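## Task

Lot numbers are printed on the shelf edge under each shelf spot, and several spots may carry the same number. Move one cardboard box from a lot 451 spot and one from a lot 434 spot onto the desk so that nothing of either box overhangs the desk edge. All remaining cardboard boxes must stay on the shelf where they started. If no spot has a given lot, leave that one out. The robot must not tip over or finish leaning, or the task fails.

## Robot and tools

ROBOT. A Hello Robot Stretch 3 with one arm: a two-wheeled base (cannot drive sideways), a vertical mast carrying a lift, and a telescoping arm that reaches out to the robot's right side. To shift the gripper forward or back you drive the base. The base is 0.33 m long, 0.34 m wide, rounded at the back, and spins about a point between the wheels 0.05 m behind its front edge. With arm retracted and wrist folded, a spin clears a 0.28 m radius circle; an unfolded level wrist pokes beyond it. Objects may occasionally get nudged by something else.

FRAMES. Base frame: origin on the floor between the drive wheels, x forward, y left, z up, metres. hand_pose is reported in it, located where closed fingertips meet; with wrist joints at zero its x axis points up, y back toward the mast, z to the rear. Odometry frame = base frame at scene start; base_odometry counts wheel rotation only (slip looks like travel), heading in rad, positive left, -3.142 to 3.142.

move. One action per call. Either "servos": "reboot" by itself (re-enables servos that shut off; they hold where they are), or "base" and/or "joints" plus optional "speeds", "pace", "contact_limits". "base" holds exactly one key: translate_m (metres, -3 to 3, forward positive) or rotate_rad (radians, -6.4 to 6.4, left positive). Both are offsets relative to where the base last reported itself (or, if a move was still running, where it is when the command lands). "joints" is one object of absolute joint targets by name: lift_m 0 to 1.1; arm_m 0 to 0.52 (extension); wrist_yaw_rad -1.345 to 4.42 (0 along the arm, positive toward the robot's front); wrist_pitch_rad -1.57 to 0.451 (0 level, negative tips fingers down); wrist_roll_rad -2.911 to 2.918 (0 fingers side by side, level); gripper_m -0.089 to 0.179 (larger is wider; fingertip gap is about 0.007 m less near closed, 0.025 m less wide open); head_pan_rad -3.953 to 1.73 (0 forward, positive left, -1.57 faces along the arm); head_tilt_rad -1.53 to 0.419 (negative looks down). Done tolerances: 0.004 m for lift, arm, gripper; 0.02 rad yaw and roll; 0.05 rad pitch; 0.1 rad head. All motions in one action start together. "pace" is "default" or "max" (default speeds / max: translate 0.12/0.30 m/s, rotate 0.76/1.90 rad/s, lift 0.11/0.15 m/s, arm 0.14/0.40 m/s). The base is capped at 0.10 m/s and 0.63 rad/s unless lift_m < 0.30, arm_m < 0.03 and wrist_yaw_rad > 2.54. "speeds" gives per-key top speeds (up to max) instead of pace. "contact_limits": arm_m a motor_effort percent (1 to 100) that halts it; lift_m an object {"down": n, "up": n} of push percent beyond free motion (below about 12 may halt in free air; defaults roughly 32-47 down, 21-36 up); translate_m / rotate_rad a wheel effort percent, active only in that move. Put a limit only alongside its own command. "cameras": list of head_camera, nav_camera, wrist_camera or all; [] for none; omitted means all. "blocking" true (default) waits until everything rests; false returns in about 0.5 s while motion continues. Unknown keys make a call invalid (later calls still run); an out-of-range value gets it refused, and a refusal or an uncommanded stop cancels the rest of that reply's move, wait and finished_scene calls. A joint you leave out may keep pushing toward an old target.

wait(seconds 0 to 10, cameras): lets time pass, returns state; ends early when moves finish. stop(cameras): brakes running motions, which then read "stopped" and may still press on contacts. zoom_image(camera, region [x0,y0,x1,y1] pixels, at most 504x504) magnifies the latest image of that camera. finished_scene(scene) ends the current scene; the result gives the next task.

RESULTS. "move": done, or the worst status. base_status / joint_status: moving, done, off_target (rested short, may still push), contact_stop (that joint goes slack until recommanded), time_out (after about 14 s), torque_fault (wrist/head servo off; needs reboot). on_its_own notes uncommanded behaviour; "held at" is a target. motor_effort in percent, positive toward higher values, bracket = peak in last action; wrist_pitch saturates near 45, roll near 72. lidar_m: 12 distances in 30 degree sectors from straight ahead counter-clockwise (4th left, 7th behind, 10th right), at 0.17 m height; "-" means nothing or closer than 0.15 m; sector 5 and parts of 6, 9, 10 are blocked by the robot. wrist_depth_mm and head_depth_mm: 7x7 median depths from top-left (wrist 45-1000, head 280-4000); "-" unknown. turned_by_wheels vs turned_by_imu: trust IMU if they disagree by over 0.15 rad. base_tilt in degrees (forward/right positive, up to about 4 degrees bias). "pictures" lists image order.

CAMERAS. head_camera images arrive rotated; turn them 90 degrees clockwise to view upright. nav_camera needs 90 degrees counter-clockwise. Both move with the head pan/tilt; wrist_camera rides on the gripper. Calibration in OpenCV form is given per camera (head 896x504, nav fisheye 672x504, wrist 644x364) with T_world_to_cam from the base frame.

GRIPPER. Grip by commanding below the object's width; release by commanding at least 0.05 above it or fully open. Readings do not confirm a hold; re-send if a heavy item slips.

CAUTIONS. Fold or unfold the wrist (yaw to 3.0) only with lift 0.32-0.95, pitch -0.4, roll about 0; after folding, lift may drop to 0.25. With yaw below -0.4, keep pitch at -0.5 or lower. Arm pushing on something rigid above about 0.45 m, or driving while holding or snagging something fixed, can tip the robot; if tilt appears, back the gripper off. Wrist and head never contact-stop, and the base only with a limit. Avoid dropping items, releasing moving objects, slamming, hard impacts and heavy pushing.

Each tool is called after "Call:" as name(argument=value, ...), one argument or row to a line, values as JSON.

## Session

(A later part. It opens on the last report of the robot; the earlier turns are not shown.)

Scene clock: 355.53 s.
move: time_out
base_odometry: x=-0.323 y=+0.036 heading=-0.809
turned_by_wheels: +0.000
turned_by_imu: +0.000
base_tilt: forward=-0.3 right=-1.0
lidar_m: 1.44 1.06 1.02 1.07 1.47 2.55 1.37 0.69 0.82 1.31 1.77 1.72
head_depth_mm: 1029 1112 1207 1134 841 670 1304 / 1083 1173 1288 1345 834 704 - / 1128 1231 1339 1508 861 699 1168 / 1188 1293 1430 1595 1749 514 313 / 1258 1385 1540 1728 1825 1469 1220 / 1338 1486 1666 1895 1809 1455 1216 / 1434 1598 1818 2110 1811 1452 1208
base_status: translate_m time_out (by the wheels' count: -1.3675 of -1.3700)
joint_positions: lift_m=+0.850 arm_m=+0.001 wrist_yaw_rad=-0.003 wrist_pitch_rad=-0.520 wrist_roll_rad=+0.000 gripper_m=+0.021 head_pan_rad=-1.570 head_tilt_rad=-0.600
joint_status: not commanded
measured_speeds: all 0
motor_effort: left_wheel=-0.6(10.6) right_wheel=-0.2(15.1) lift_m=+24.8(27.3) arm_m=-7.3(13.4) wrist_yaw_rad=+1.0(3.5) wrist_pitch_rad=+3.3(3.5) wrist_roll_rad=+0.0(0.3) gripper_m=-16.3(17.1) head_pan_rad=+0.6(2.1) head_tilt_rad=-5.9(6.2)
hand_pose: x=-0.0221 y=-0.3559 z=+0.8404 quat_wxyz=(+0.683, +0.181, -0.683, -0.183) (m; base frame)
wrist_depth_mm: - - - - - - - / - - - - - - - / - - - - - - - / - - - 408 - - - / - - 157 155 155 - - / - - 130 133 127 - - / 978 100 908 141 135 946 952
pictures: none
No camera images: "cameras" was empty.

Call:
move(
  base={"rotate_rad":-0.5},
)

Scene clock: 359.70 s.
move: done
base_odometry: x=-0.323 y=+0.036 heading=-1.309
turned_by_wheels: -0.500
turned_by_imu: -0.492
base_tilt: forward=-0.3 right=-1.1
lidar_m: 1.72 1.40 1.05 1.02 1.07 1.52 2.55 1.37 0.69 0.82 1.33 1.83
head_depth_mm: 1025 1123 1241 1136 845 710 1311 / 1028 1123 1250 1123 838 730 - / 1030 1130 1257 1114 828 682 1208 / 1040 1137 1257 1096 824 514 312 / 1041 1139 1268 1091 817 692 1191 / 1043 1149 1272 1381 812 1343 1217 / 1043 1146 1269 1433 1584 1369 1215
base_status: done
joint_positions: lift_m=+0.850 arm_m=+0.001 wrist_yaw_rad=-0.003 wrist_pitch_rad=-0.520 wrist_roll_rad=+0.000 gripper_m=+0.021 head_pan_rad=-1.570 head_tilt_rad=-0.600
joint_status: not commanded
measured_speeds: all 0
motor_effort: left_wheel=+7.7(12.2) right_wheel=-10.3(14.3) lift_m=+25.5(25.8) arm_m=-6.8(7.2) wrist_yaw_rad=+2.6(3.0) wrist_pitch_rad=+3.3(3.3) wrist_roll_rad=-0.1(0.4) gripper_m=-16.2(16.7) head_pan_rad=+0.5(1.3) head_tilt_rad=-4.6(5.8)
hand_pose: x=-0.0221 y=-0.3559 z=+0.8404 quat_wxyz=(+0.683, +0.181, -0.683, -0.183) (m; base frame)
wrist_depth_mm: - - - - - - - / - - - - - - - / - - - - - - - / - 421 - 196 - - - / - - 151 155 155 - - / - - 129 133 127 - - / 992 100 915 141 137 916 967
pictures: head_camera (sideways), nav_camera (sideways), wrist_camera
camera_calibration:
head_camera: T_world_to_cam=[[-0.0467389, 0.520203, -0.852763, 1.12526], [0.997499, -0.0210035, -0.0674843, 0.0813518], [-0.0530165, -0.853784, -0.517921, 0.629909], [0, 0, 0, 1]] pos_world=[0.00484052, -0.0458478, 1.29131]
nav_camera: T_world_to_cam=[[0.0175172, -0.542766, 0.839702, -1.04964], [-0.999788, -0.0185757, 0.00884985, 0.0448038], [0.0107946, -0.839679, -0.542976, 0.659811], [0, 0, 0, 1]] pos_world=[0.0560587, -0.0148493, 1.23925]
wrist_camera: T_world_to_cam=[[-0.999087, -0.0313692, -0.0290172, -0.00220548], [0.00104265, 0.660953, -0.750427, 0.898486], [0.0427193, -0.749772, -0.660316, 0.455168], [0, 0, 0, 1]] pos_world=[-0.0225848, -0.252654, 0.974739]

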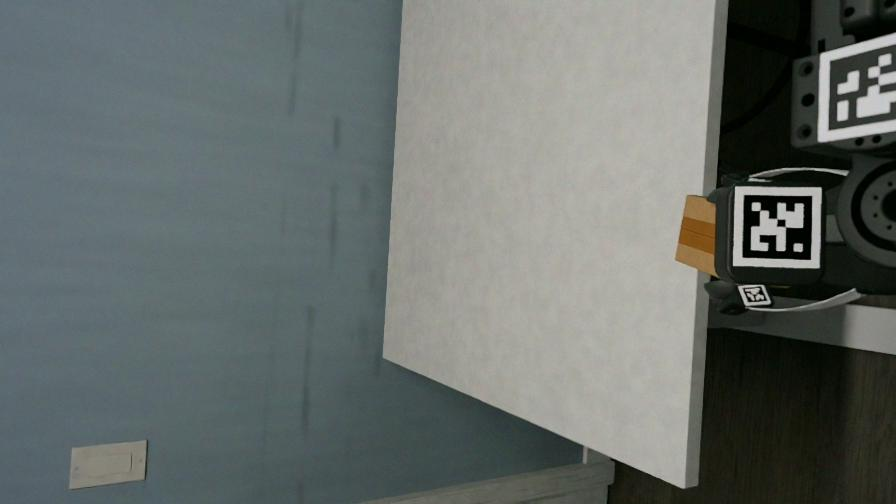

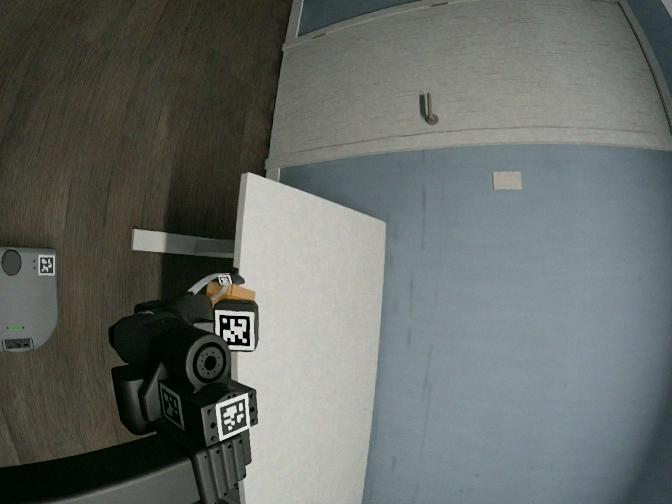

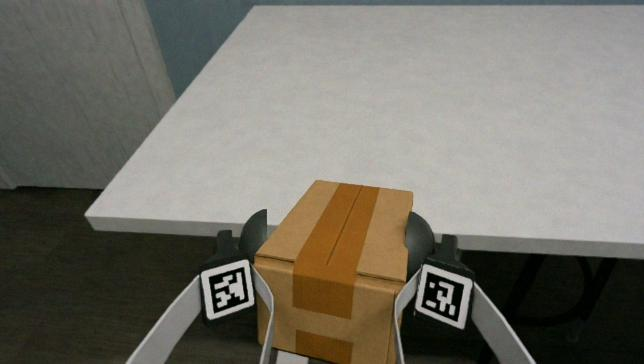

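Call:
move(
  joints={"arm_m":0.28},
  contact_limits={"arm_m":35},
  cameras=[],
)

Call:
move(
  joints={"lift_m":0.795},
  speeds={"lift_m":0.04},
  contact_limits={"lift_m":{"down":13}},
)

Call:
move(
  joints={"lift_m":0.75},
  speeds={"lift_m":0.02},
  contact_limits={"lift_m":{"down":13}},
)

Scene clock: 377.00 s.
move: done
base_odometry: x=-0.323 y=+0.036 heading=-1.309
turned_by_wheels: +0.000
turned_by_imu: +0.000
base_tilt: forward=-0.3 right=-1.2
lidar_m: 1.72 1.40 1.05 1.03 1.07 1.52 2.55 1.37 0.70 0.82 1.32 1.84
head_depth_mm: 1020 1121 1243 1134 360 288 - / 1030 1129 1247 1073 359 687 1238 / 1031 1131 1253 441 447 726 1232 / 1035 1131 1262 1000 533 719 1227 / 1039 1137 1265 1091 814 716 1195 / 1043 1140 1268 1382 810 1344 1213 / 1045 1150 1278 1430 1579 1370 1218
base_status: not commanded
joint_positions: lift_m=+0.850 arm_m=+0.280 wrist_yaw_rad=-0.003 wrist_pitch_rad=-0.521 wrist_roll_rad=+0.000 gripper_m=+0.021 head_pan_rad=-1.570 head_tilt_rad=-0.600
joint_status: all done
measured_speeds: all 0
motor_effort: left_wheel=+8.1(8.5) right_wheel=-10.1(10.9) lift_m=+26.3(26.7) arm_m=+12.5(15.1) wrist_yaw_rad=+2.1(2.9) wrist_pitch_rad=+3.3(3.4) wrist_roll_rad=-0.1(0.3) gripper_m=-16.4(16.9) head_pan_rad=+0.7(1.1) head_tilt_rad=-4.0(5.2)
contact_limits: arm_m 35 (drawing in: default 31, maximum 55; extending or still: default 40, maximum 69)
hand_pose: x=-0.0221 y=-0.6353 z=+0.8404 quat_wxyz=(+0.683, +0.181, -0.683, -0.183) (m; base frame)
wrist_depth_mm: 726 - - - - - - / 792 - - - - - - / - 901 - - - - - / - 942 - 196 - - - / - - 151 155 155 - - / - - 129 133 127 - - / - 100 - 141 133 106 -
pictures: none
No camera images: "cameras" was empty.

Scene clock: 378.87 s.
move: done
base_odometry: x=-0.323 y=+0.036 heading=-1.309
turned_by_wheels: +0.000
turned_by_imu: +0.000
base_tilt: forward=-0.3 right=-1.2
lidar_m: 1.72 1.40 1.05 1.03 1.07 1.52 2.55 1.37 0.69 0.82 1.32 1.83
head_depth_mm: 1029 1125 1240 1129 842 339 287 / 1027 1129 1253 1122 416 338 1210 / 1030 1134 1258 1115 462 725 1234 / 1038 1137 1267 1099 488 718 1229 / 1039 1142 1260 1088 815 714 1197 / 1037 1143 1270 1383 811 1347 1216 / 1043 1149 1276 1432 1586 1372 1217
base_status: not commanded
joint_positions: lift_m=+0.795 arm_m=+0.280 wrist_yaw_rad=-0.003 wrist_pitch_rad=-0.521 wrist_roll_rad=+0.000 gripper_m=+0.021 head_pan_rad=-1.570 head_tilt_rad=-0.600
joint_status: all done
measured_speeds: all 0
motor_effort: left_wheel=+7.8(8.5) right_wheel=-9.6(11.0) lift_m=+23.7(26.7) arm_m=+9.1(12.7) wrist_yaw_rad=+1.7(2.7) wrist_pitch_rad=+3.3(3.4) wrist_roll_rad=+0.1(0.3) gripper_m=-16.5(16.9) head_pan_rad=+0.2(1.4) head_tilt_rad=-3.7(4.6)
contact_limits: arm_m 35 (drawing in: default 31, maximum 55; extending or still: default 40, maximum 69); lift_m down 13 (down: maximum 72; up: maximum 65)
hand_pose: x=-0.0221 y=-0.6353 z=+0.7853 quat_wxyz=(+0.683, +0.181, -0.683, -0.183) (m; base frame)
wrist_depth_mm: 731 - - - - - - / 791 - - - - - - / - - - - - - - / - - - 197 - - - / - - 150 154 155 - - / - - 129 133 127 - - / - 100 - 140 133 106 -
pictures: head_camera (sideways), nav_camera (sideways), wrist_camera
camera_calibration:
head_camera: T_world_to_cam=[[-0.0467389, 0.520203, -0.852763, 1.12526], [0.997499, -0.0210035, -0.0674843, 0.0813518], [-0.0530165, -0.853784, -0.517921, 0.629909], [0, 0, 0, 1]] pos_world=[0.00484052, -0.0458478, 1.29131]
nav_camera: T_world_to_cam=[[0.0175172, -0.542766, 0.839702, -1.04964], [-0.999788, -0.0185757, 0.00884985, 0.0448038], [0.0107946, -0.839679, -0.542976, 0.659811], [0, 0, 0, 1]] pos_world=[0.0560587, -0.0148493, 1.23925]
wrist_camera: T_world_to_cam=[[-0.999086, -0.0313558, -0.0290342, -0.0125433], [0.00104012, 0.661376, -0.750053, 1.04177], [0.0427211, -0.749398, -0.66074, 0.209952], [0, 0, 0, 1]] pos_world=[-0.0225848, -0.532054, 0.919739]

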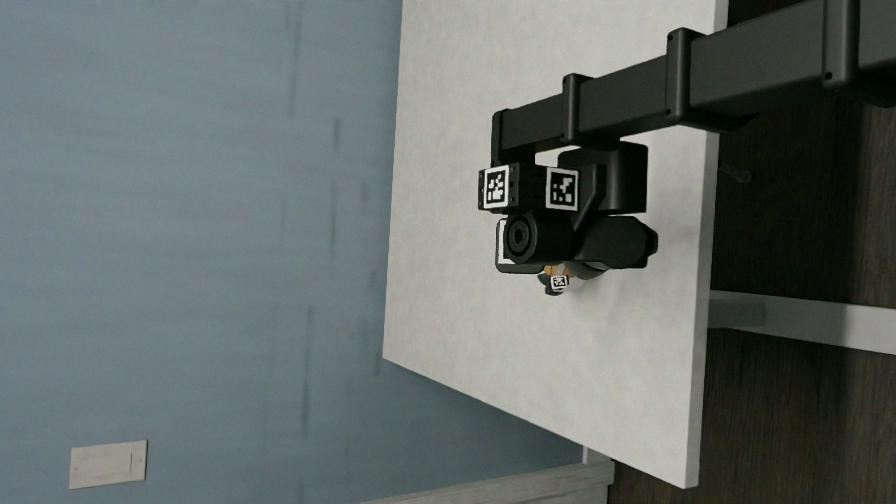

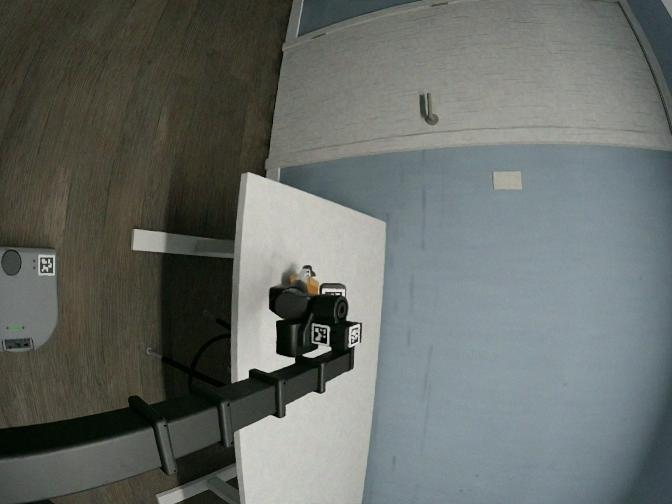

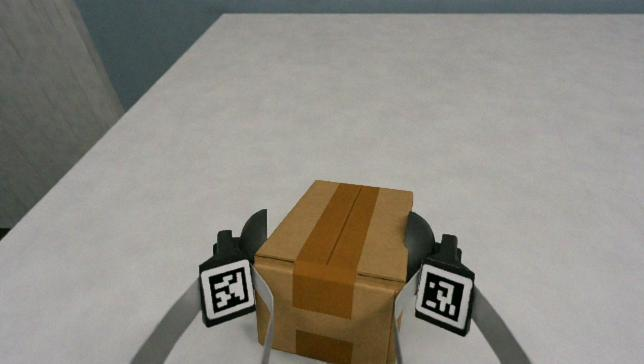

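Scene clock: 381.50 s.
move: done
base_odometry: x=-0.323 y=+0.036 heading=-1.309
turned_by_wheels: +0.000
turned_by_imu: +0.000
base_tilt: forward=-0.3 right=-1.3
lidar_m: 1.72 1.40 1.05 1.03 1.08 1.52 2.55 1.37 0.70 0.82 1.32 1.83
head_depth_mm: 1027 1117 1248 1135 842 691 325 / 1029 1128 1246 1124 755 381 331 / 1028 1125 1252 1117 489 678 1231 / 1032 1135 1262 1104 542 680 1223 / 1040 1145 1269 1091 815 715 1191 / 1041 1146 1265 1376 812 1348 1217 / 1047 1141 1280 1431 1589 1367 1213
base_status: not commanded
joint_positions: lift_m=+0.750 arm_m=+0.280 wrist_yaw_rad=-0.003 wrist_pitch_rad=-0.478 wrist_roll_rad=-0.002 gripper_m=+0.021 head_pan_rad=-1.570 head_tilt_rad=-0.600
joint_status: all done
measured_speeds: all 0
motor_effort: left_wheel=+7.8(8.3) right_wheel=-9.9(10.6) lift_m=+19.6(26.1) arm_m=+3.2(9.0) wrist_yaw_rad=+1.8(3.3) wrist_pitch_rad=-4.5(4.8) wrist_roll_rad=+0.3(0.7) gripper_m=-16.0(16.9) head_pan_rad=+0.4(1.0) head_tilt_rad=-3.7(4.1)
contact_limits: arm_m 35 (drawing in: default 31, maximum 55; extending or still: default 40, maximum 69); lift_m down 13 (down: maximum 72; up: maximum 65)
hand_pose: x=-0.0221 y=-0.6414 z=+0.7494 quat_wxyz=(+0.688, +0.167, -0.686, -0.168) (m; base frame)
wrist_depth_mm: 713 - - - - - - / 783 - - - - - - / - - - - - - - / - - - 172 172 - - / - - 149 146 145 - - / - - 129 135 129 - - / - 99 118 152 129 105 -
pictures: head_camera (sideways), nav_camera (sideways), wrist_camera
camera_calibration:
head_camera: T_world_to_cam=[[-0.0467389, 0.520203, -0.852763, 1.12526], [0.997499, -0.0210035, -0.0674843, 0.0813518], [-0.0530165, -0.853784, -0.517921, 0.629909], [0, 0, 0, 1]] pos_world=[0.00484052, -0.0458478, 1.29131]
nav_camera: T_world_to_cam=[[0.0175172, -0.542766, 0.839702, -1.04964], [-0.999788, -0.0185757, 0.00884985, 0.0448038], [0.0107946, -0.839679, -0.542976, 0.659811], [0, 0, 0, 1]] pos_world=[0.0560587, -0.0148493, 1.23925]
wrist_camera: T_world_to_cam=[[-0.9991, -0.0332599, -0.026313, -0.0170367], [-0.000454203, 0.628802, -0.777565, 1.01855], [0.0424074, -0.776854, -0.628252, 0.139708], [0, 0, 0, 1]] pos_world=[-0.0224835, -0.532498, 0.87931]

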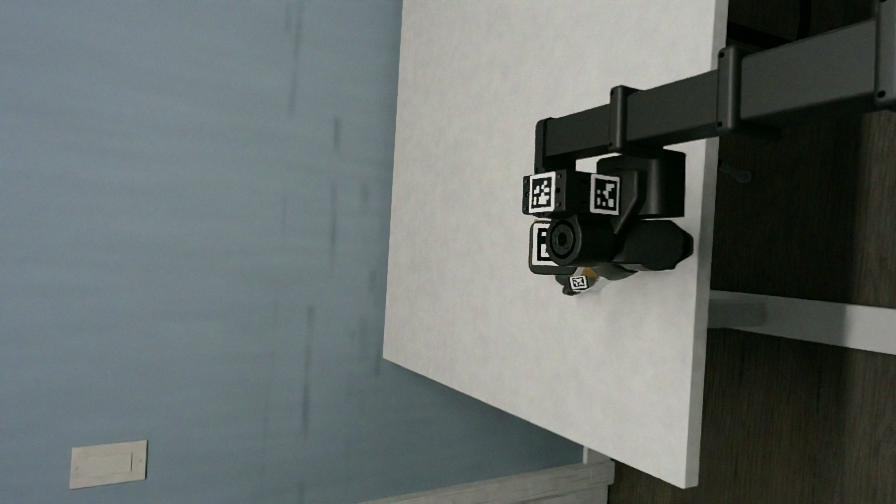

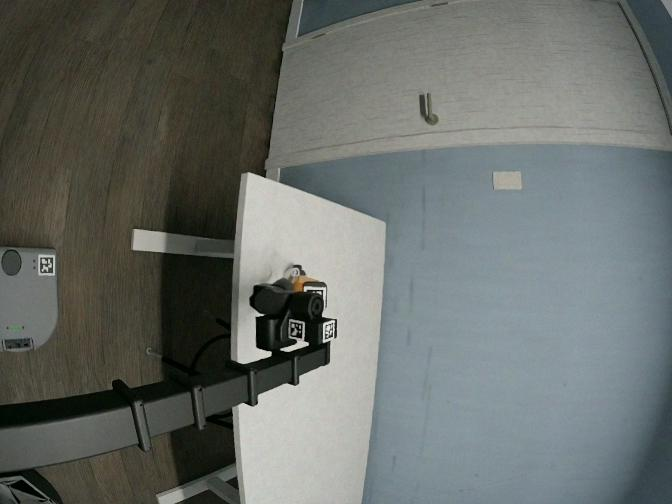

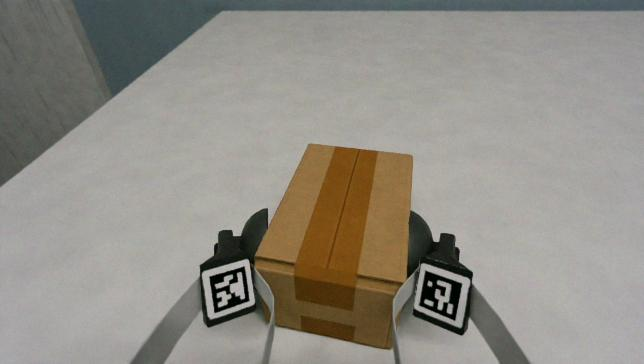

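Call:
move(
  joints={"gripper_m":0.15},
  cameras=["wrist_camera"],
)

Call:
move(
  joints={"lift_m":0.87},
  cameras=["wrist_camera","nav_camera"],
)

Scene clock: 395.87 s.
move: done
base_odometry: x=-0.323 y=+0.036 heading=-1.309
turned_by_wheels: +0.000
turned_by_imu: +0.000
base_tilt: forward=-0.4 right=-1.2
lidar_m: 1.72 1.40 1.05 1.02 1.07 1.52 2.55 1.37 0.69 0.82 1.32 1.84
head_depth_mm: 1020 1131 1243 1127 843 692 325 / 1024 1124 1247 1123 754 381 330 / 1030 1126 1261 1109 489 679 1238 / 1037 1135 1268 1103 545 678 1227 / 1039 1139 1271 1087 816 715 1198 / 1040 1145 1263 1384 809 1337 1221 / 1048 1153 1279 1439 1573 1372 1210
base_status: not commanded
joint_positions: lift_m=+0.750 arm_m=+0.280 wrist_yaw_rad=-0.003 wrist_pitch_rad=-0.511 wrist_roll_rad=-0.002 gripper_m=+0.150 head_pan_rad=-1.570 head_tilt_rad=-0.600
joint_status: all done
measured_speeds: all 0
motor_effort: left_wheel=+7.3(8.0) right_wheel=-9.7(10.6) lift_m=+25.7(26.7) arm_m=-5.6(6.4) wrist_yaw_rad=+2.5(2.8) wrist_pitch_rad=+1.5(4.5) wrist_roll_rad=+0.6(0.8) gripper_m=+0.5(81.5) head_pan_rad=+0.2(0.9) head_tilt_rad=-2.5(3.4)
contact_limits: arm_m 35 (drawing in: default 31, maximum 55; extending or still: default 40, maximum 69); lift_m down 13 (down: maximum 72; up: maximum 65)
hand_pose: x=-0.0221 y=-0.6367 z=+0.7424 quat_wxyz=(+0.685, +0.178, -0.683, -0.180) (m; base frame)
wrist_depth_mm: 724 - - - - - - / - - - - - - - / - - - 183 - - - / - - - 158 163 - - / - 146 - 135 138 141 - / - 125 - 143 133 124 - / - 118 - - - - 111
pictures: wrist_camera
camera_calibration:
wrist_camera: T_world_to_cam=[[-0.9991, -0.0323783, -0.0273914, -0.0157055], [-0.000457608, 0.654058, -0.756444, 1.01048], [0.0424079, -0.755751, -0.653484, 0.171064], [0, 0, 0, 1]] pos_world=[-0.0224835, -0.532141, 0.875732]

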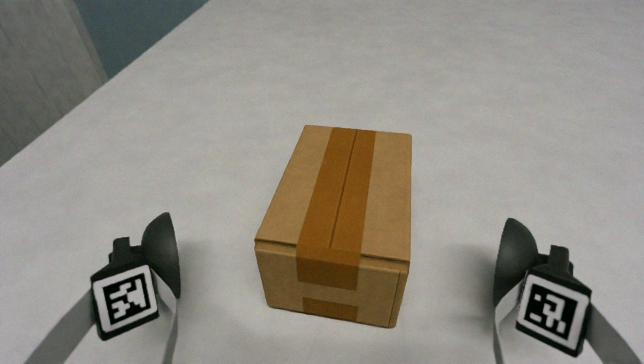

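Scene clock: 397.80 s.
move: done
base_odometry: x=-0.323 y=+0.036 heading=-1.309
turned_by_wheels: +0.000
turned_by_imu: +0.000
base_tilt: forward=-0.4 right=-1.3
lidar_m: 1.72 1.40 1.05 1.02 1.07 1.52 2.55 1.37 0.70 0.82 1.32 1.84
head_depth_mm: 1028 1123 1245 1134 316 - 1162 / 1023 1124 1247 435 348 708 1244 / 1028 1135 1251 425 746 725 1240 / 1037 1133 1261 543 742 720 1222 / 1038 1137 1270 1091 816 713 1195 / 1043 1147 1270 1383 811 1339 1215 / 1044 1152 1280 1436 1588 1375 1213
base_status: not commanded
joint_positions: lift_m=+0.870 arm_m=+0.280 wrist_yaw_rad=-0.003 wrist_pitch_rad=-0.512 wrist_roll_rad=-0.002 gripper_m=+0.150 head_pan_rad=-1.570 head_tilt_rad=-0.600
joint_status: all done
measured_speeds: all 0
motor_effort: left_wheel=+7.2(8.1) right_wheel=-9.6(10.3) lift_m=+30.6(33.0) arm_m=-10.3(10.5) wrist_yaw_rad=+1.8(3.0) wrist_pitch_rad=+1.7(1.9) wrist_roll_rad=+0.4(0.7) gripper_m=+1.0(1.2) head_pan_rad=+0.8(0.9) head_tilt_rad=-2.2(2.9)
contact_limits: arm_m 35 (drawing in: default 31, maximum 55; extending or still: default 40, maximum 69)
hand_pose: x=-0.0221 y=-0.6366 z=+0.8622 quat_wxyz=(+0.685, +0.179, -0.683, -0.180) (m; base frame)
wrist_depth_mm: 727 - - - - - - / - - - - - - - / - - - - - - - / - 978 - - - - - / - 148 - - - 140 - / - 125 - 252 - 124 - / - 118 - 225 - - 111
pictures: nav_camera (sideways), wrist_camera
camera_calibration:
nav_camera: T_world_to_cam=[[0.0175172, -0.542766, 0.839702, -1.04964], [-0.999788, -0.0185757, 0.00884985, 0.0448038], [0.0107946, -0.839679, -0.542976, 0.659811], [0, 0, 0, 1]] pos_world=[0.0560587, -0.0148493, 1.23925]
wrist_camera: T_world_to_cam=[[-0.9991, -0.0323532, -0.0274213, -0.0123782], [-0.000457686, 0.654756, -0.755841, 1.10095], [0.0424081, -0.755148, -0.654181, 0.250432], [0, 0, 0, 1]] pos_world=[-0.0224835, -0.532142, 0.995633]

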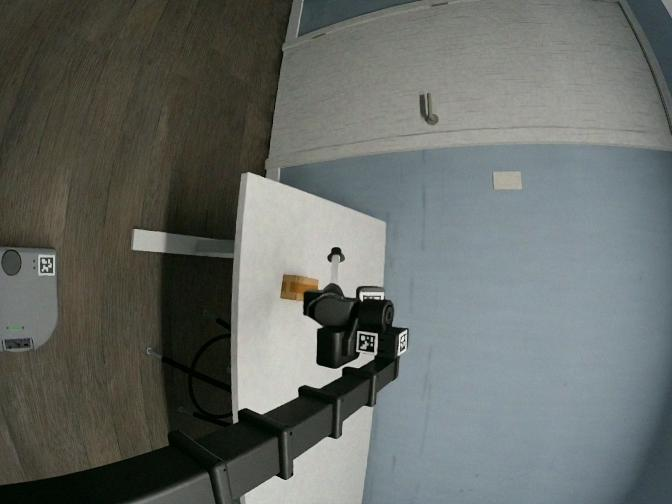

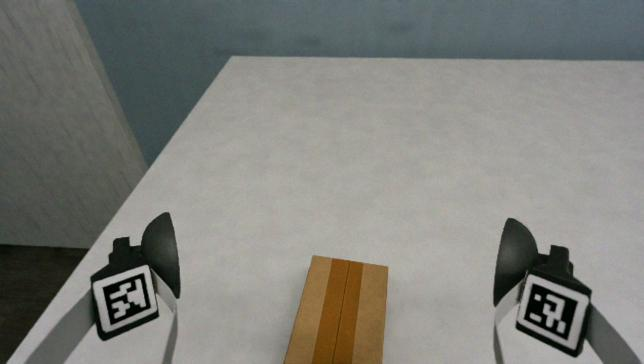

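Call:
move(
  joints={"arm_m":0},
  pace="max",
  cameras=[],
)

Call:
move(
  joints={"wrist_pitch_rad":-0.4,"gripper_m":0.04,"wrist_yaw_rad":3.0},
  cameras=[],
)

Call:
move(
  joints={"lift_m":0.28,"head_pan_rad":0.3,"head_tilt_rad":-0.2},
  cameras=[],
)

Call:
move(
  base={"translate_m":-1.95},
  pace="max",
  cameras=[],
)

Call:
move(
  base={"rotate_rad":1.571},
  pace="max",
)

Scene clock: 427.33 s.
move: done
base_odometry: x=-0.323 y=+0.036 heading=-1.309
turned_by_wheels: +0.000
turned_by_imu: +0.000
base_tilt: forward=-0.4 right=-1.1
lidar_m: 1.72 1.40 1.05 1.02 1.07 1.52 2.55 1.37 0.69 0.82 1.32 1.83
head_depth_mm: 1025 1128 1246 1132 844 710 - / 1031 1127 1254 1125 838 687 - / 1033 1131 1259 1111 828 681 1264 / 1035 1131 1257 1097 778 306 300 / 1040 1137 1265 1090 816 692 1169 / 1041 1145 1271 1383 810 711 1217 / 1046 1151 1279 1426 1586 1372 1212
base_status: not commanded
joint_positions: lift_m=+0.870 arm_m=+0.001 wrist_yaw_rad=-0.003 wrist_pitch_rad=-0.513 wrist_roll_rad=-0.002 gripper_m=+0.150 head_pan_rad=-1.570 head_tilt_rad=-0.600
joint_status: all done
measured_speeds: all 0
motor_effort: left_wheel=+7.2(8.0) right_wheel=-9.3(10.5) lift_m=+24.9(31.3) arm_m=-13.3(14.2) wrist_yaw_rad=+2.2(2.8) wrist_pitch_rad=+2.1(2.1) wrist_roll_rad=+0.3(0.7) gripper_m=+0.6(1.1) head_pan_rad=+0.5(0.6) head_tilt_rad=-1.7(2.0)
hand_pose: x=-0.0221 y=-0.3570 z=+0.8619 quat_wxyz=(+0.685, +0.179, -0.683, -0.180) (m; base frame)
wrist_depth_mm: - - - - - - - / - - - - - - - / - - - 432 - - - / - - - - - - - / - 149 - - - 140 - / - 126 - - - 124 - / 958 965 - - 983 949 114
pictures: none
No camera images: "cameras" was empty.

Scene clock: 429.83 s.
move: done
base_odometry: x=-0.323 y=+0.036 heading=-1.309
turned_by_wheels: +0.000
turned_by_imu: +0.000
base_tilt: forward=-0.4 right=-1.2
lidar_m: 1.72 1.40 1.05 1.03 1.08 1.52 2.55 1.36 0.69 0.82 1.32 1.83
head_depth_mm: 1027 1128 1239 1132 841 709 - / 1027 1133 1255 1120 836 708 - / 1032 1133 1255 1109 827 724 1303 / 1031 1136 1263 1103 781 720 1318 / 1039 1144 1270 1087 818 716 - / 1046 1148 1271 1375 814 1347 1247 / 1043 1151 1276 1434 1577 1365 1214
base_status: not commanded
joint_positions: lift_m=+0.870 arm_m=+0.001 wrist_yaw_rad=+2.997 wrist_pitch_rad=-0.421 wrist_roll_rad=-0.002 gripper_m=+0.040 head_pan_rad=-1.570 head_tilt_rad=-0.600
joint_status: all done
measured_speeds: all 0
motor_effort: left_wheel=+7.1(8.0) right_wheel=-10.0(10.4) lift_m=+23.1(25.5) arm_m=-11.9(13.1) wrist_yaw_rad=+2.1(5.7) wrist_pitch_rad=+3.2(5.1) wrist_roll_rad=+0.4(0.8) gripper_m=+0.3(81.6) head_pan_rad=+0.0(1.0) head_tilt_rad=-0.6(2.0)
hand_pose: x=+0.0111 y=+0.0762 z=+0.8821 quat_wxyz=(+0.198, +0.700, +0.098, +0.680) (m; base frame)
wrist_depth_mm: - 137 - - - - - / - 148 - - - - - / - 162 - - - - - / - 187 - - - - - / - - 203 - - - - / - - 127 - 129 - - / - - 265 - - - -
pictures: none
No camera images: "cameras" was empty.

Scene clock: 436.03 s.
move: done
base_odometry: x=-0.323 y=+0.036 heading=-1.309
turned_by_wheels: +0.000
turned_by_imu: +0.000
base_tilt: forward=-0.2 right=-1.2
lidar_m: 1.72 1.40 1.06 1.02 1.07 1.52 2.55 1.37 0.69 0.82 1.32 1.84
head_depth_mm: 1877 1670 1937 1986 2016 2049 1724 / 1949 1946 2008 2048 1918 1926 1728 / 1995 2018 2083 2139 2152 2205 1737 / 2080 2108 2170 2218 2242 2185 1708 / 2146 2006 2134 2126 2169 2146 1708 / 2221 1794 1824 1879 1941 2023 1702 / 2277 1511 1550 1580 1619 1660 1632
base_status: not commanded
joint_positions: lift_m=+0.280 arm_m=+0.001 wrist_yaw_rad=+2.997 wrist_pitch_rad=-0.420 wrist_roll_rad=-0.002 gripper_m=+0.040 head_pan_rad=+0.300 head_tilt_rad=-0.200
joint_status: all done
measured_speeds: all 0
motor_effort: left_wheel=+7.2(8.1) right_wheel=-9.4(10.2) lift_m=+23.0(27.0) arm_m=-8.4(12.3) wrist_yaw_rad=+2.1(3.7) wrist_pitch_rad=+3.2(3.3) wrist_roll_rad=+0.5(0.8) gripper_m=+0.3(1.0) head_pan_rad=-3.3(5.2) head_tilt_rad=-2.9(9.2)
hand_pose: x=+0.0111 y=+0.0763 z=+0.2923 quat_wxyz=(+0.197, +0.700, +0.097, +0.680) (m; base frame)
wrist_depth_mm: - 137 - - - - - / - 148 - - - - - / 905 161 858 903 887 866 855 / 726 187 660 701 705 692 687 / 592 578 203 564 564 579 577 / 508 506 127 298 129 494 493 / 279 280 256 269 422 432 429
pictures: none
No camera images: "cameras" was empty.

Scene clock: 443.97 s.
move: done
base_odometry: x=-0.828 y=+1.920 heading=-1.309
turned_by_wheels: +0.000
turned_by_imu: -0.002
base_tilt: forward=-0.3 right=-1.2
lidar_m: 3.62 1.50 1.17 2.12 0.85 0.64 0.62 0.65 0.92 1.18 1.07 1.08
head_depth_mm: 2193 3640 3679 3823 3569 2371 1735 / 2359 3692 3789 3843 3528 2362 1735 / 2349 3820 - - 3678 2336 1727 / 2396 3762 3350 3502 3333 2343 1710 / 2421 3164 2500 2576 2702 2315 1696 / 2425 1988 1981 2035 2101 2084 1709 / 2453 1624 1649 1698 1739 1788 1698
base_status: done
joint_positions: lift_m=+0.280 arm_m=+0.001 wrist_yaw_rad=+2.997 wrist_pitch_rad=-0.420 wrist_roll_rad=-0.002 gripper_m=+0.040 head_pan_rad=+0.300 head_tilt_rad=-0.200
joint_status: not commanded
measured_speeds: all 0
motor_effort: left_wheel=-0.4(10.2) right_wheel=-6.7(18.2) lift_m=+29.4(31.5) arm_m=-4.1(8.3) wrist_yaw_rad=+2.1(4.1) wrist_pitch_rad=+3.1(3.3) wrist_roll_rad=+0.5(0.8) gripper_m=+0.5(1.1) head_pan_rad=-1.5(3.5) head_tilt_rad=+0.2(3.2)
hand_pose: x=+0.0110 y=+0.0763 z=+0.2923 quat_wxyz=(+0.197, +0.700, +0.097, +0.680) (m; base frame)
wrist_depth_mm: - 137 - - - - - / - 148 - - - - - / 816 162 849 892 880 865 883 / 722 187 658 705 703 688 694 / 596 580 203 564 559 585 572 / 508 504 127 299 129 499 490 / 279 278 255 268 421 429 428
pictures: none
No camera images: "cameras" was empty.

Scene clock: 446.10 s.
move: done
base_odometry: x=-0.828 y=+1.920 heading=+0.262
turned_by_wheels: +1.571
turned_by_imu: +1.539
base_tilt: forward=-0.2 right=-1.2
lidar_m: 2.26 0.87 0.64 0.62 0.65 0.90 1.18 1.09 1.07 3.63 1.53 1.17
head_depth_mm: 2210 2259 2295 2375 2435 2382 1750 / 2255 2333 2393 2454 2507 2359 1738 / 2320 2395 2455 2533 2624 2331 1724 / 1818 1913 2013 2103 2217 2147 1727 / 1376 1418 1469 1521 1584 1660 1597 / 1103 1136 1164 1191 1235 1280 1313 / 920 940 956 980 1013 1032 1060
base_status: done
joint_positions: lift_m=+0.280 arm_m=+0.001 wrist_yaw_rad=+2.997 wrist_pitch_rad=-0.420 wrist_roll_rad=-0.002 gripper_m=+0.040 head_pan_rad=+0.300 head_tilt_rad=-0.200
joint_status: not commanded
measured_speeds: all 0
motor_effort: left_wheel=-6.4(14.8) right_wheel=+9.2(14.9) lift_m=+28.6(29.8) arm_m=-12.8(12.8) wrist_yaw_rad=+2.0(3.0) wrist_pitch_rad=+3.2(3.3) wrist_roll_rad=+0.3(0.8) gripper_m=+0.4(1.2) head_pan_rad=-1.4(2.1) head_tilt_rad=+0.0(0.9)
hand_pose: x=+0.0110 y=+0.0763 z=+0.2923 quat_wxyz=(+0.197, +0.700, +0.097, +0.680) (m; base frame)
wrist_depth_mm: 573 137 601 610 622 629 641 / 623 148 631 - - - - / - 162 171 - - - 778 / 696 187 219 708 703 694 695 / 597 572 204 564 560 583 580 / 510 501 127 298 129 498 491 / 278 278 257 269 421 428 425
pictures: head_camera (sideways), nav_camera (sideways), wrist_camera
camera_calibration:
head_camera: T_world_to_cam=[[-0.127057, -0.0876956, -0.988011, 1.30227], [-0.250216, 0.966704, -0.0536268, 0.0709388], [0.959817, 0.240403, -0.144769, 0.138126], [0, 0, 0, 1]] pos_world=[0.0506377, 0.0124211, 1.31046]
nav_camera: T_world_to_cam=[[0.160371, 0.0674452, 0.98475, -1.23977], [0.307568, -0.951407, 0.0150728, 0.0286682], [0.937914, 0.30046, -0.173322, 0.173065], [0, 0, 0, 1]] pos_world=[0.0276856, 0.0588926, 1.25043]
wrist_camera: T_world_to_cam=[[0.994006, -0.106638, -0.0241044, 0.0108706], [-0.0815627, -0.576496, -0.813019, 0.315079], [0.0728028, 0.810112, -0.581738, 0.273558], [0, 0, 0, 1]] pos_world=[-0.00502242, -0.0388111, 0.415567]

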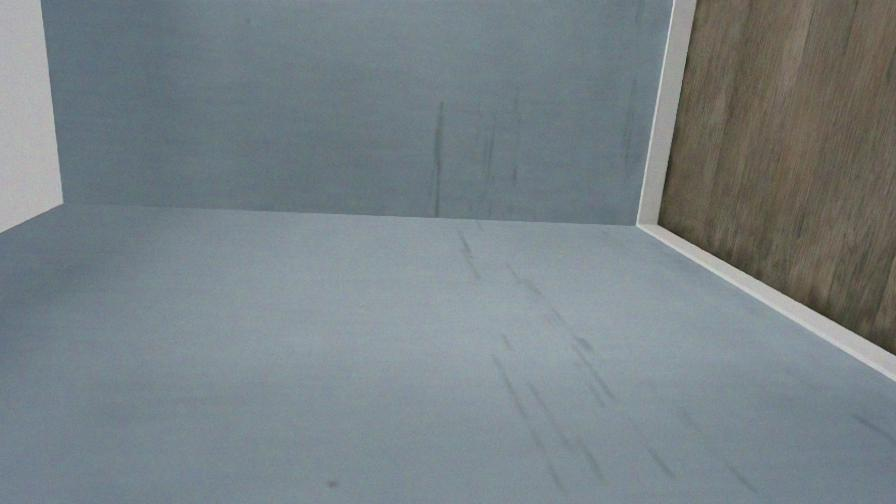

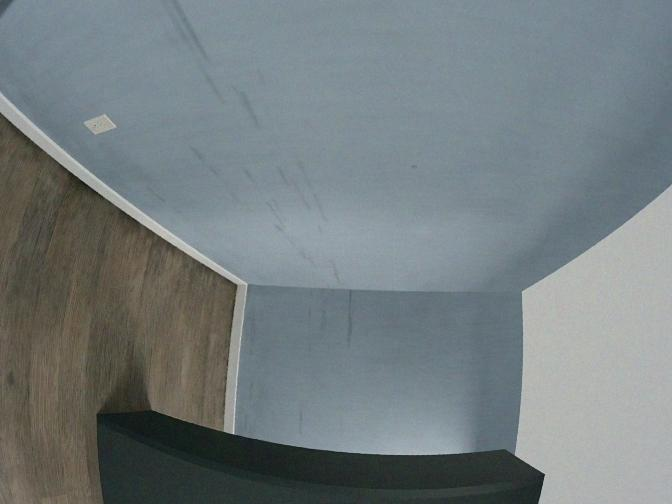

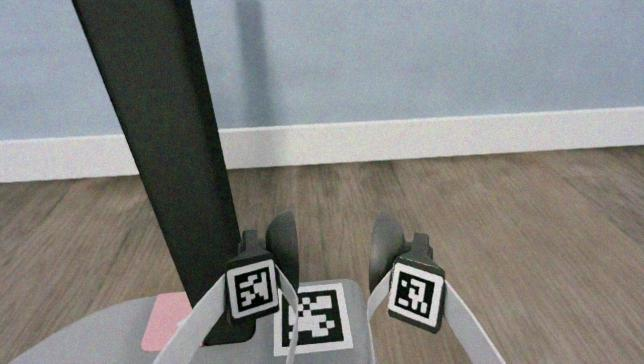

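Call:
move(
  base={"translate_m":1.87},
  joints={"head_pan_rad":-1.2,"head_tilt_rad":-0.35},
  pace="max",
  cameras=["nav_camera","head_camera"],
)

Call:
move(
  base={"rotate_rad":-1.571},
  pace="max",
  cameras=["nav_camera","head_camera"],
)

Scene clock: 467.73 s.
move: done
base_odometry: x=+0.978 y=+2.403 heading=+0.262
turned_by_wheels: +0.000
turned_by_imu: +0.002
base_tilt: forward=-0.3 right=-1.1
lidar_m: 0.71 0.74 0.60 0.59 0.61 0.85 2.49 0.60 0.53 1.34 0.98 0.73
head_depth_mm: 3416 3543 3691 3950 2690 1918 1500 / 3049 3625 3872 - 2668 1883 1474 / 2118 2336 2606 2911 2634 1882 1473 / 1597 1709 1854 1992 2184 1877 1458 / 1280 1346 1430 1511 1630 1698 1460 / 1062 1109 1165 1230 1293 1365 1372 / 915 948 987 1027 1082 1125 1188
base_status: done
joint_positions: lift_m=+0.280 arm_m=+0.001 wrist_yaw_rad=+2.997 wrist_pitch_rad=-0.419 wrist_roll_rad=-0.002 gripper_m=+0.040 head_pan_rad=-1.200 head_tilt_rad=-0.350
joint_status: all done
measured_speeds: all 0
motor_effort: left_wheel=+2.7(11.1) right_wheel=+4.0(16.7) lift_m=+25.4(28.3) arm_m=-11.8(13.1) wrist_yaw_rad=+2.6(3.3) wrist_pitch_rad=+3.2(3.3) wrist_roll_rad=+0.3(0.8) gripper_m=+0.5(1.1) head_pan_rad=+3.2(5.6) head_tilt_rad=-2.1(6.4)
hand_pose: x=+0.0110 y=+0.0764 z=+0.2923 quat_wxyz=(+0.197, +0.700, +0.097, +0.680) (m; base frame)
wrist_depth_mm: 543 137 567 592 593 604 615 / 597 148 611 622 622 - - / 626 162 170 - - - 724 / 686 183 191 685 705 696 689 / 602 575 203 571 557 585 573 / 509 504 127 300 129 497 491 / 279 279 256 268 421 432 429
pictures: head_camera (sideways), nav_camera (sideways)
camera_calibration:
head_camera: T_world_to_cam=[[-0.149372, 0.256519, -0.954927, 1.25922], [0.943395, 0.32621, -0.0599387, 0.0719192], [0.296132, -0.909827, -0.290726, 0.332179], [0, 0, 0, 1]] pos_world=[0.0218745, -0.0442492, 1.30335]
nav_camera: T_world_to_cam=[[0.131221, -0.290487, 0.947839, -1.19137], [-0.926401, -0.376318, 0.0129213, 0.0390161], [0.352935, -0.879774, -0.318488, 0.365619], [0, 0, 0, 1]] pos_world=[0.0634365, -0.00973192, 1.24516]

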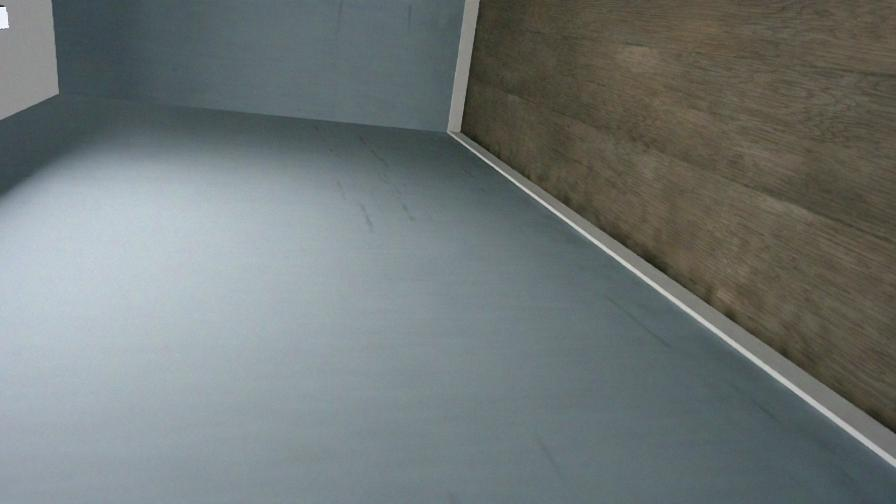

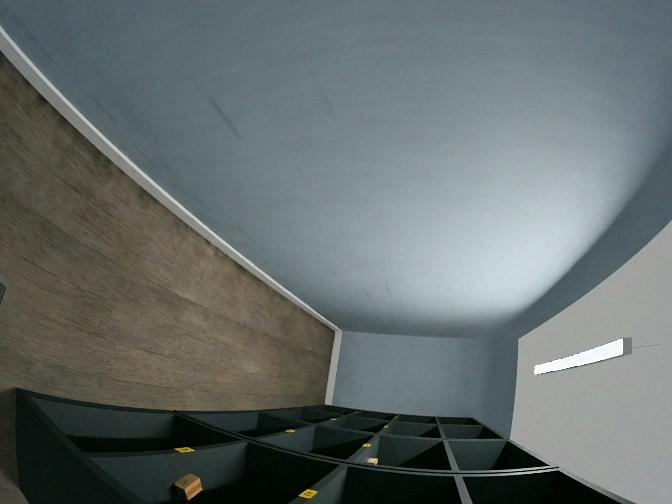

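Scene clock: 469.87 s.
move: done
base_odometry: x=+0.978 y=+2.403 heading=-1.309
turned_by_wheels: -1.571
turned_by_imu: -1.541
base_tilt: forward=-0.3 right=-1.2
lidar_m: 1.36 0.97 0.73 0.71 0.74 0.60 0.59 0.62 0.87 2.67 0.59 0.52
head_depth_mm: 2508 2630 2749 2932 2700 1916 1500 / 2621 2784 2860 3041 2695 1898 1483 / 2720 2845 2998 3115 2629 1893 1481 / 2839 2956 3111 3319 2628 1874 1459 / 2863 2999 3168 2754 2328 1725 1376 / 618 648 679 713 752 797 848 / 534 554 576 601 630 662 696
base_status: done
joint_positions: lift_m=+0.280 arm_m=+0.001 wrist_yaw_rad=+2.997 wrist_pitch_rad=-0.419 wrist_roll_rad=-0.002 gripper_m=+0.040 head_pan_rad=-1.200 head_tilt_rad=-0.350
joint_status: not commanded
measured_speeds: all 0
motor_effort: left_wheel=+6.0(15.0) right_wheel=-9.4(14.2) lift_m=+25.5(26.0) arm_m=-12.6(13.2) wrist_yaw_rad=+1.8(3.2) wrist_pitch_rad=+3.2(3.3) wrist_roll_rad=+0.5(0.8) gripper_m=+0.6(0.8) head_pan_rad=+2.5(3.8) head_tilt_rad=-0.8(2.1)
hand_pose: x=+0.0110 y=+0.0764 z=+0.2923 quat_wxyz=(+0.197, +0.700, +0.097, +0.680) (m; base frame)
wrist_depth_mm: - 137 - - - - - / - 147 - - - - - / 764 162 173 - 802 822 819 / 729 188 656 709 702 693 694 / 596 574 203 562 561 582 571 / 509 510 127 300 129 495 492 / 279 279 256 269 419 430 428
pictures: head_camera (sideways), nav_camera (sideways)
camera_calibration:
head_camera: T_world_to_cam=[[-0.149385, 0.256483, -0.954935, 1.25923], [0.943336, 0.326388, -0.0599071, 0.0718866], [0.296314, -0.909773, -0.290707, 0.332154], [0, 0, 0, 1]] pos_world=[0.0218749, -0.044249, 1.30335]
nav_camera: T_world_to_cam=[[0.131256, -0.29046, 0.947842, -1.19137], [-0.926362, -0.376412, 0.0129321, 0.0389999], [0.353023, -0.879743, -0.318477, 0.3656], [0, 0, 0, 1]] pos_world=[0.0634371, -0.00973196, 1.24516]

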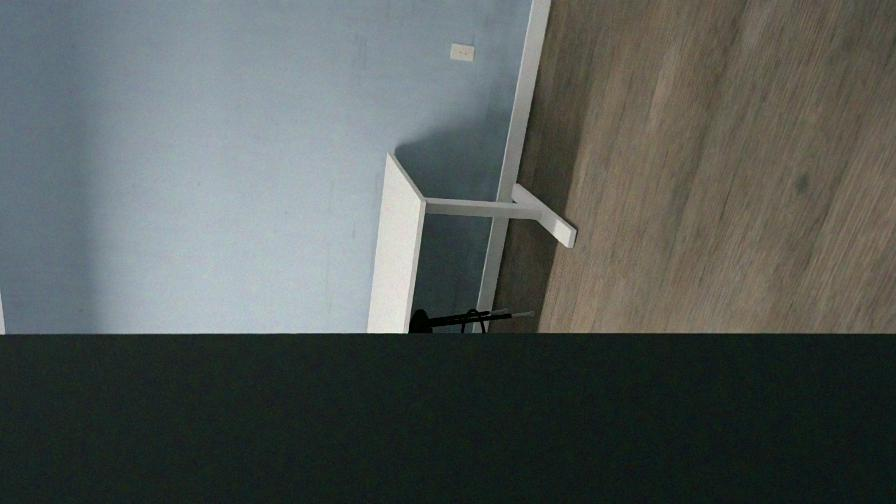

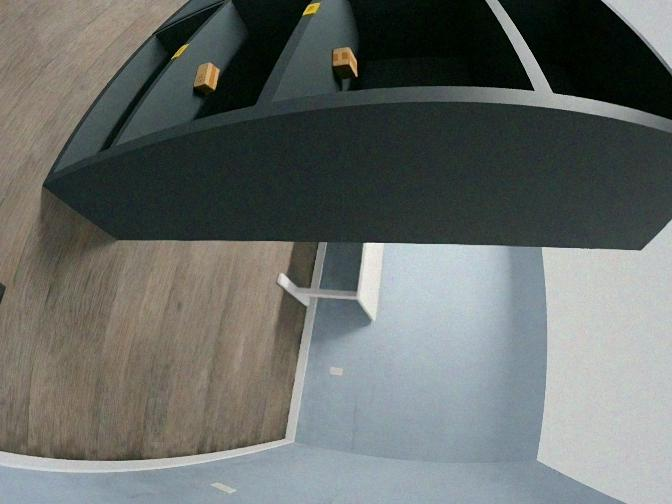

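Call:
move(
  base={"translate_m":1.0},
  joints={"head_pan_rad":-1.57,"head_tilt_rad":-0.5},
  pace="max",
  cameras=["nav_camera","head_camera"],
)

Call:
move(
  joints={"head_pan_rad":-0.85,"head_tilt_rad":-0.3},
  pace="max",
  cameras=["nav_camera","head_camera"],
)

Scene clock: 481.80 s.
move: done
base_odometry: x=+1.237 y=+1.438 heading=-1.309
turned_by_wheels: +0.000
turned_by_imu: +0.001
base_tilt: forward=-0.3 right=-1.2
lidar_m: 2.20 0.91 0.69 0.67 0.70 0.99 1.58 0.62 0.77 0.79 0.46 0.50
head_depth_mm: 633 685 742 740 512 420 787 / 634 686 747 731 508 417 783 / 639 689 749 724 504 415 775 / 640 690 753 716 500 427 772 / 641 693 753 705 496 424 767 / 643 695 758 698 493 421 764 / 645 698 753 692 489 418 761
base_status: done
joint_positions: lift_m=+0.280 arm_m=+0.001 wrist_yaw_rad=+2.998 wrist_pitch_rad=-0.419 wrist_roll_rad=-0.002 gripper_m=+0.040 head_pan_rad=-1.570 head_tilt_rad=-0.501
joint_status: all done
measured_speeds: all 0
motor_effort: left_wheel=+0.8(12.9) right_wheel=+5.7(14.4) lift_m=+25.6(25.7) arm_m=-10.1(11.9) wrist_yaw_rad=+0.9(3.2) wrist_pitch_rad=+3.2(3.2) wrist_roll_rad=+0.6(0.8) gripper_m=+0.3(0.9) head_pan_rad=+3.2(4.2) head_tilt_rad=-1.9(8.1)
hand_pose: x=+0.0109 y=+0.0764 z=+0.2923 quat_wxyz=(+0.197, +0.700, +0.097, +0.680) (m; base frame)
wrist_depth_mm: - 137 - - - - - / - 148 - - - - - / - 161 170 - 801 - 813 / 715 186 656 707 707 699 690 / 594 569 203 566 570 577 580 / 512 502 126 299 130 495 492 / 280 278 257 267 421 430 432
pictures: head_camera (sideways), nav_camera (sideways)
camera_calibration:
head_camera: T_world_to_cam=[[-0.0465019, 0.432928, -0.900228, 1.18713], [0.997505, -0.0277973, -0.0648947, 0.0779789], [-0.0531186, -0.901, -0.430555, 0.516231], [0, 0, 0, 1]] pos_world=[0.00484096, -0.04665, 1.29601]
nav_camera: T_world_to_cam=[[0.0173049, -0.456699, 0.889453, -1.1145], [-0.999793, -0.0174202, 0.010507, 0.0426402], [0.0106959, -0.889451, -0.456906, 0.547823], [0, 0, 0, 1]] pos_world=[0.0560582, -0.0209872, 1.24115]

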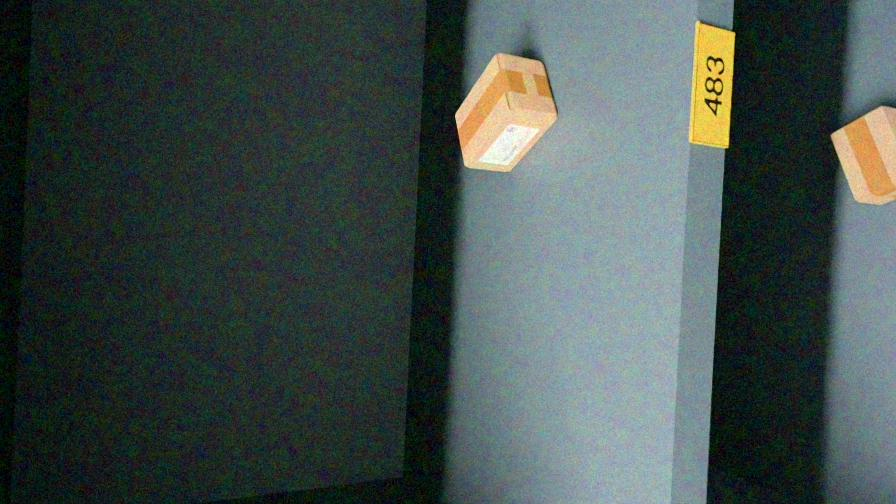

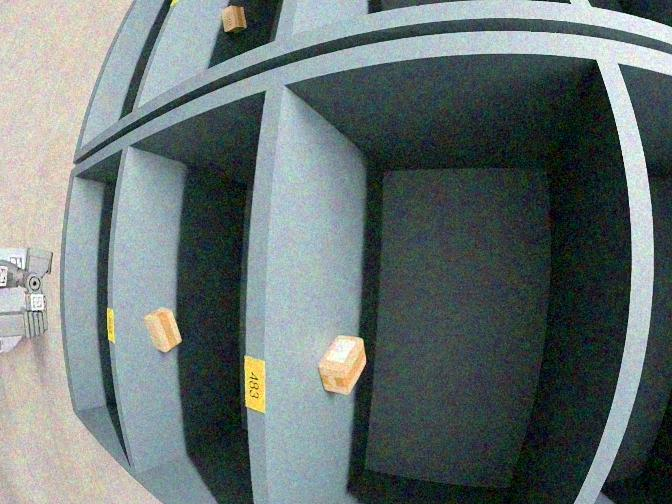

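Scene clock: 482.63 s.
move: done
base_odometry: x=+1.237 y=+1.438 heading=-1.309
turned_by_wheels: +0.000
turned_by_imu: +0.000
base_tilt: forward=-0.3 right=-1.3
lidar_m: 2.20 0.92 0.69 0.67 0.70 0.99 1.58 0.62 0.77 0.79 0.46 0.51
head_depth_mm: 303 538 603 663 687 503 384 / 329 472 511 550 600 500 414 / 366 415 443 473 507 497 574 / 386 400 419 440 464 485 521 / 428 447 470 493 520 547 582 / 1173 719 1311 1254 703 1103 909 / 1163 740 1260 1230 799 1172 936
base_status: not commanded
joint_positions: lift_m=+0.280 arm_m=+0.001 wrist_yaw_rad=+2.998 wrist_pitch_rad=-0.419 wrist_roll_rad=-0.002 gripper_m=+0.040 head_pan_rad=-0.827 head_tilt_rad=-0.301
joint_status: all done
measured_speeds: all 0
motor_effort: left_wheel=+0.7(1.4) right_wheel=+6.1(6.7) lift_m=+27.6(27.6) arm_m=-9.5(10.5) wrist_yaw_rad=+2.2(2.7) wrist_pitch_rad=+3.1(3.2) wrist_roll_rad=+0.5(0.7) gripper_m=+0.3(0.7) head_pan_rad=-0.3(5.5) head_tilt_rad=+5.5(7.7)
hand_pose: x=+0.0109 y=+0.0764 z=+0.2923 quat_wxyz=(+0.197, +0.700, +0.097, +0.680) (m; base frame)
wrist_depth_mm: - 137 - - - - - / - 148 - - - - - / - 162 170 - 803 - 798 / 740 187 657 719 692 691 693 / 593 576 204 557 565 576 574 / 508 508 127 299 129 496 489 / 280 279 257 267 421 430 431
pictures: head_camera (sideways), nav_camera (sideways)
camera_calibration:
head_camera: T_world_to_cam=[[-0.200321, 0.149403, -0.968272, 1.27699], [0.761631, 0.645412, -0.057984, 0.0704546], [0.616271, -0.749081, -0.243079, 0.268158], [0, 0, 0, 1]] pos_world=[0.0368894, -0.0353862, 1.30574]
nav_camera: T_world_to_cam=[[0.196049, -0.187864, 0.96243, -1.21079], [-0.726018, -0.68754, 0.0136847, 0.0367901], [0.659138, -0.701424, -0.271184, 0.30217], [0, 0, 0, 1]] pos_world=[0.0649125, 0.0097796, 1.24674]

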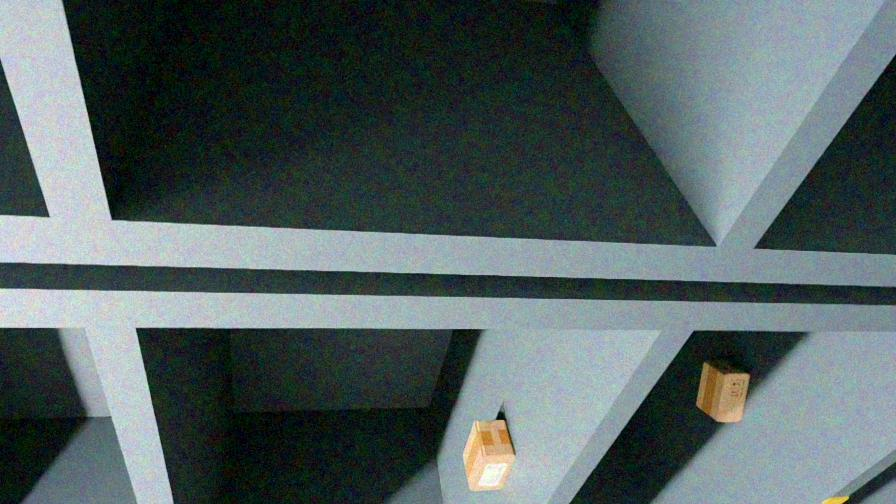

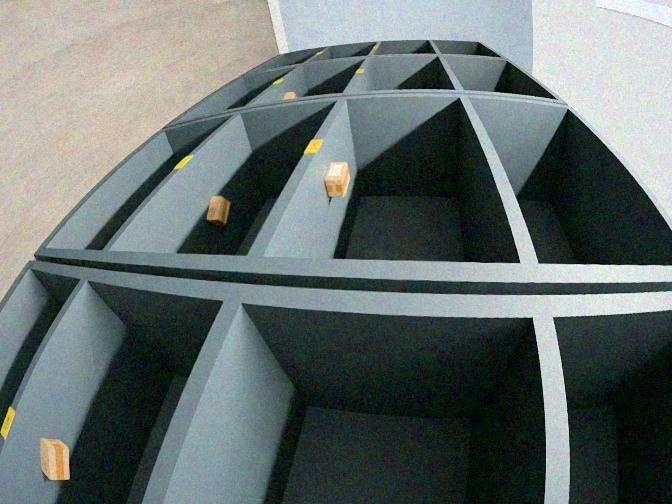

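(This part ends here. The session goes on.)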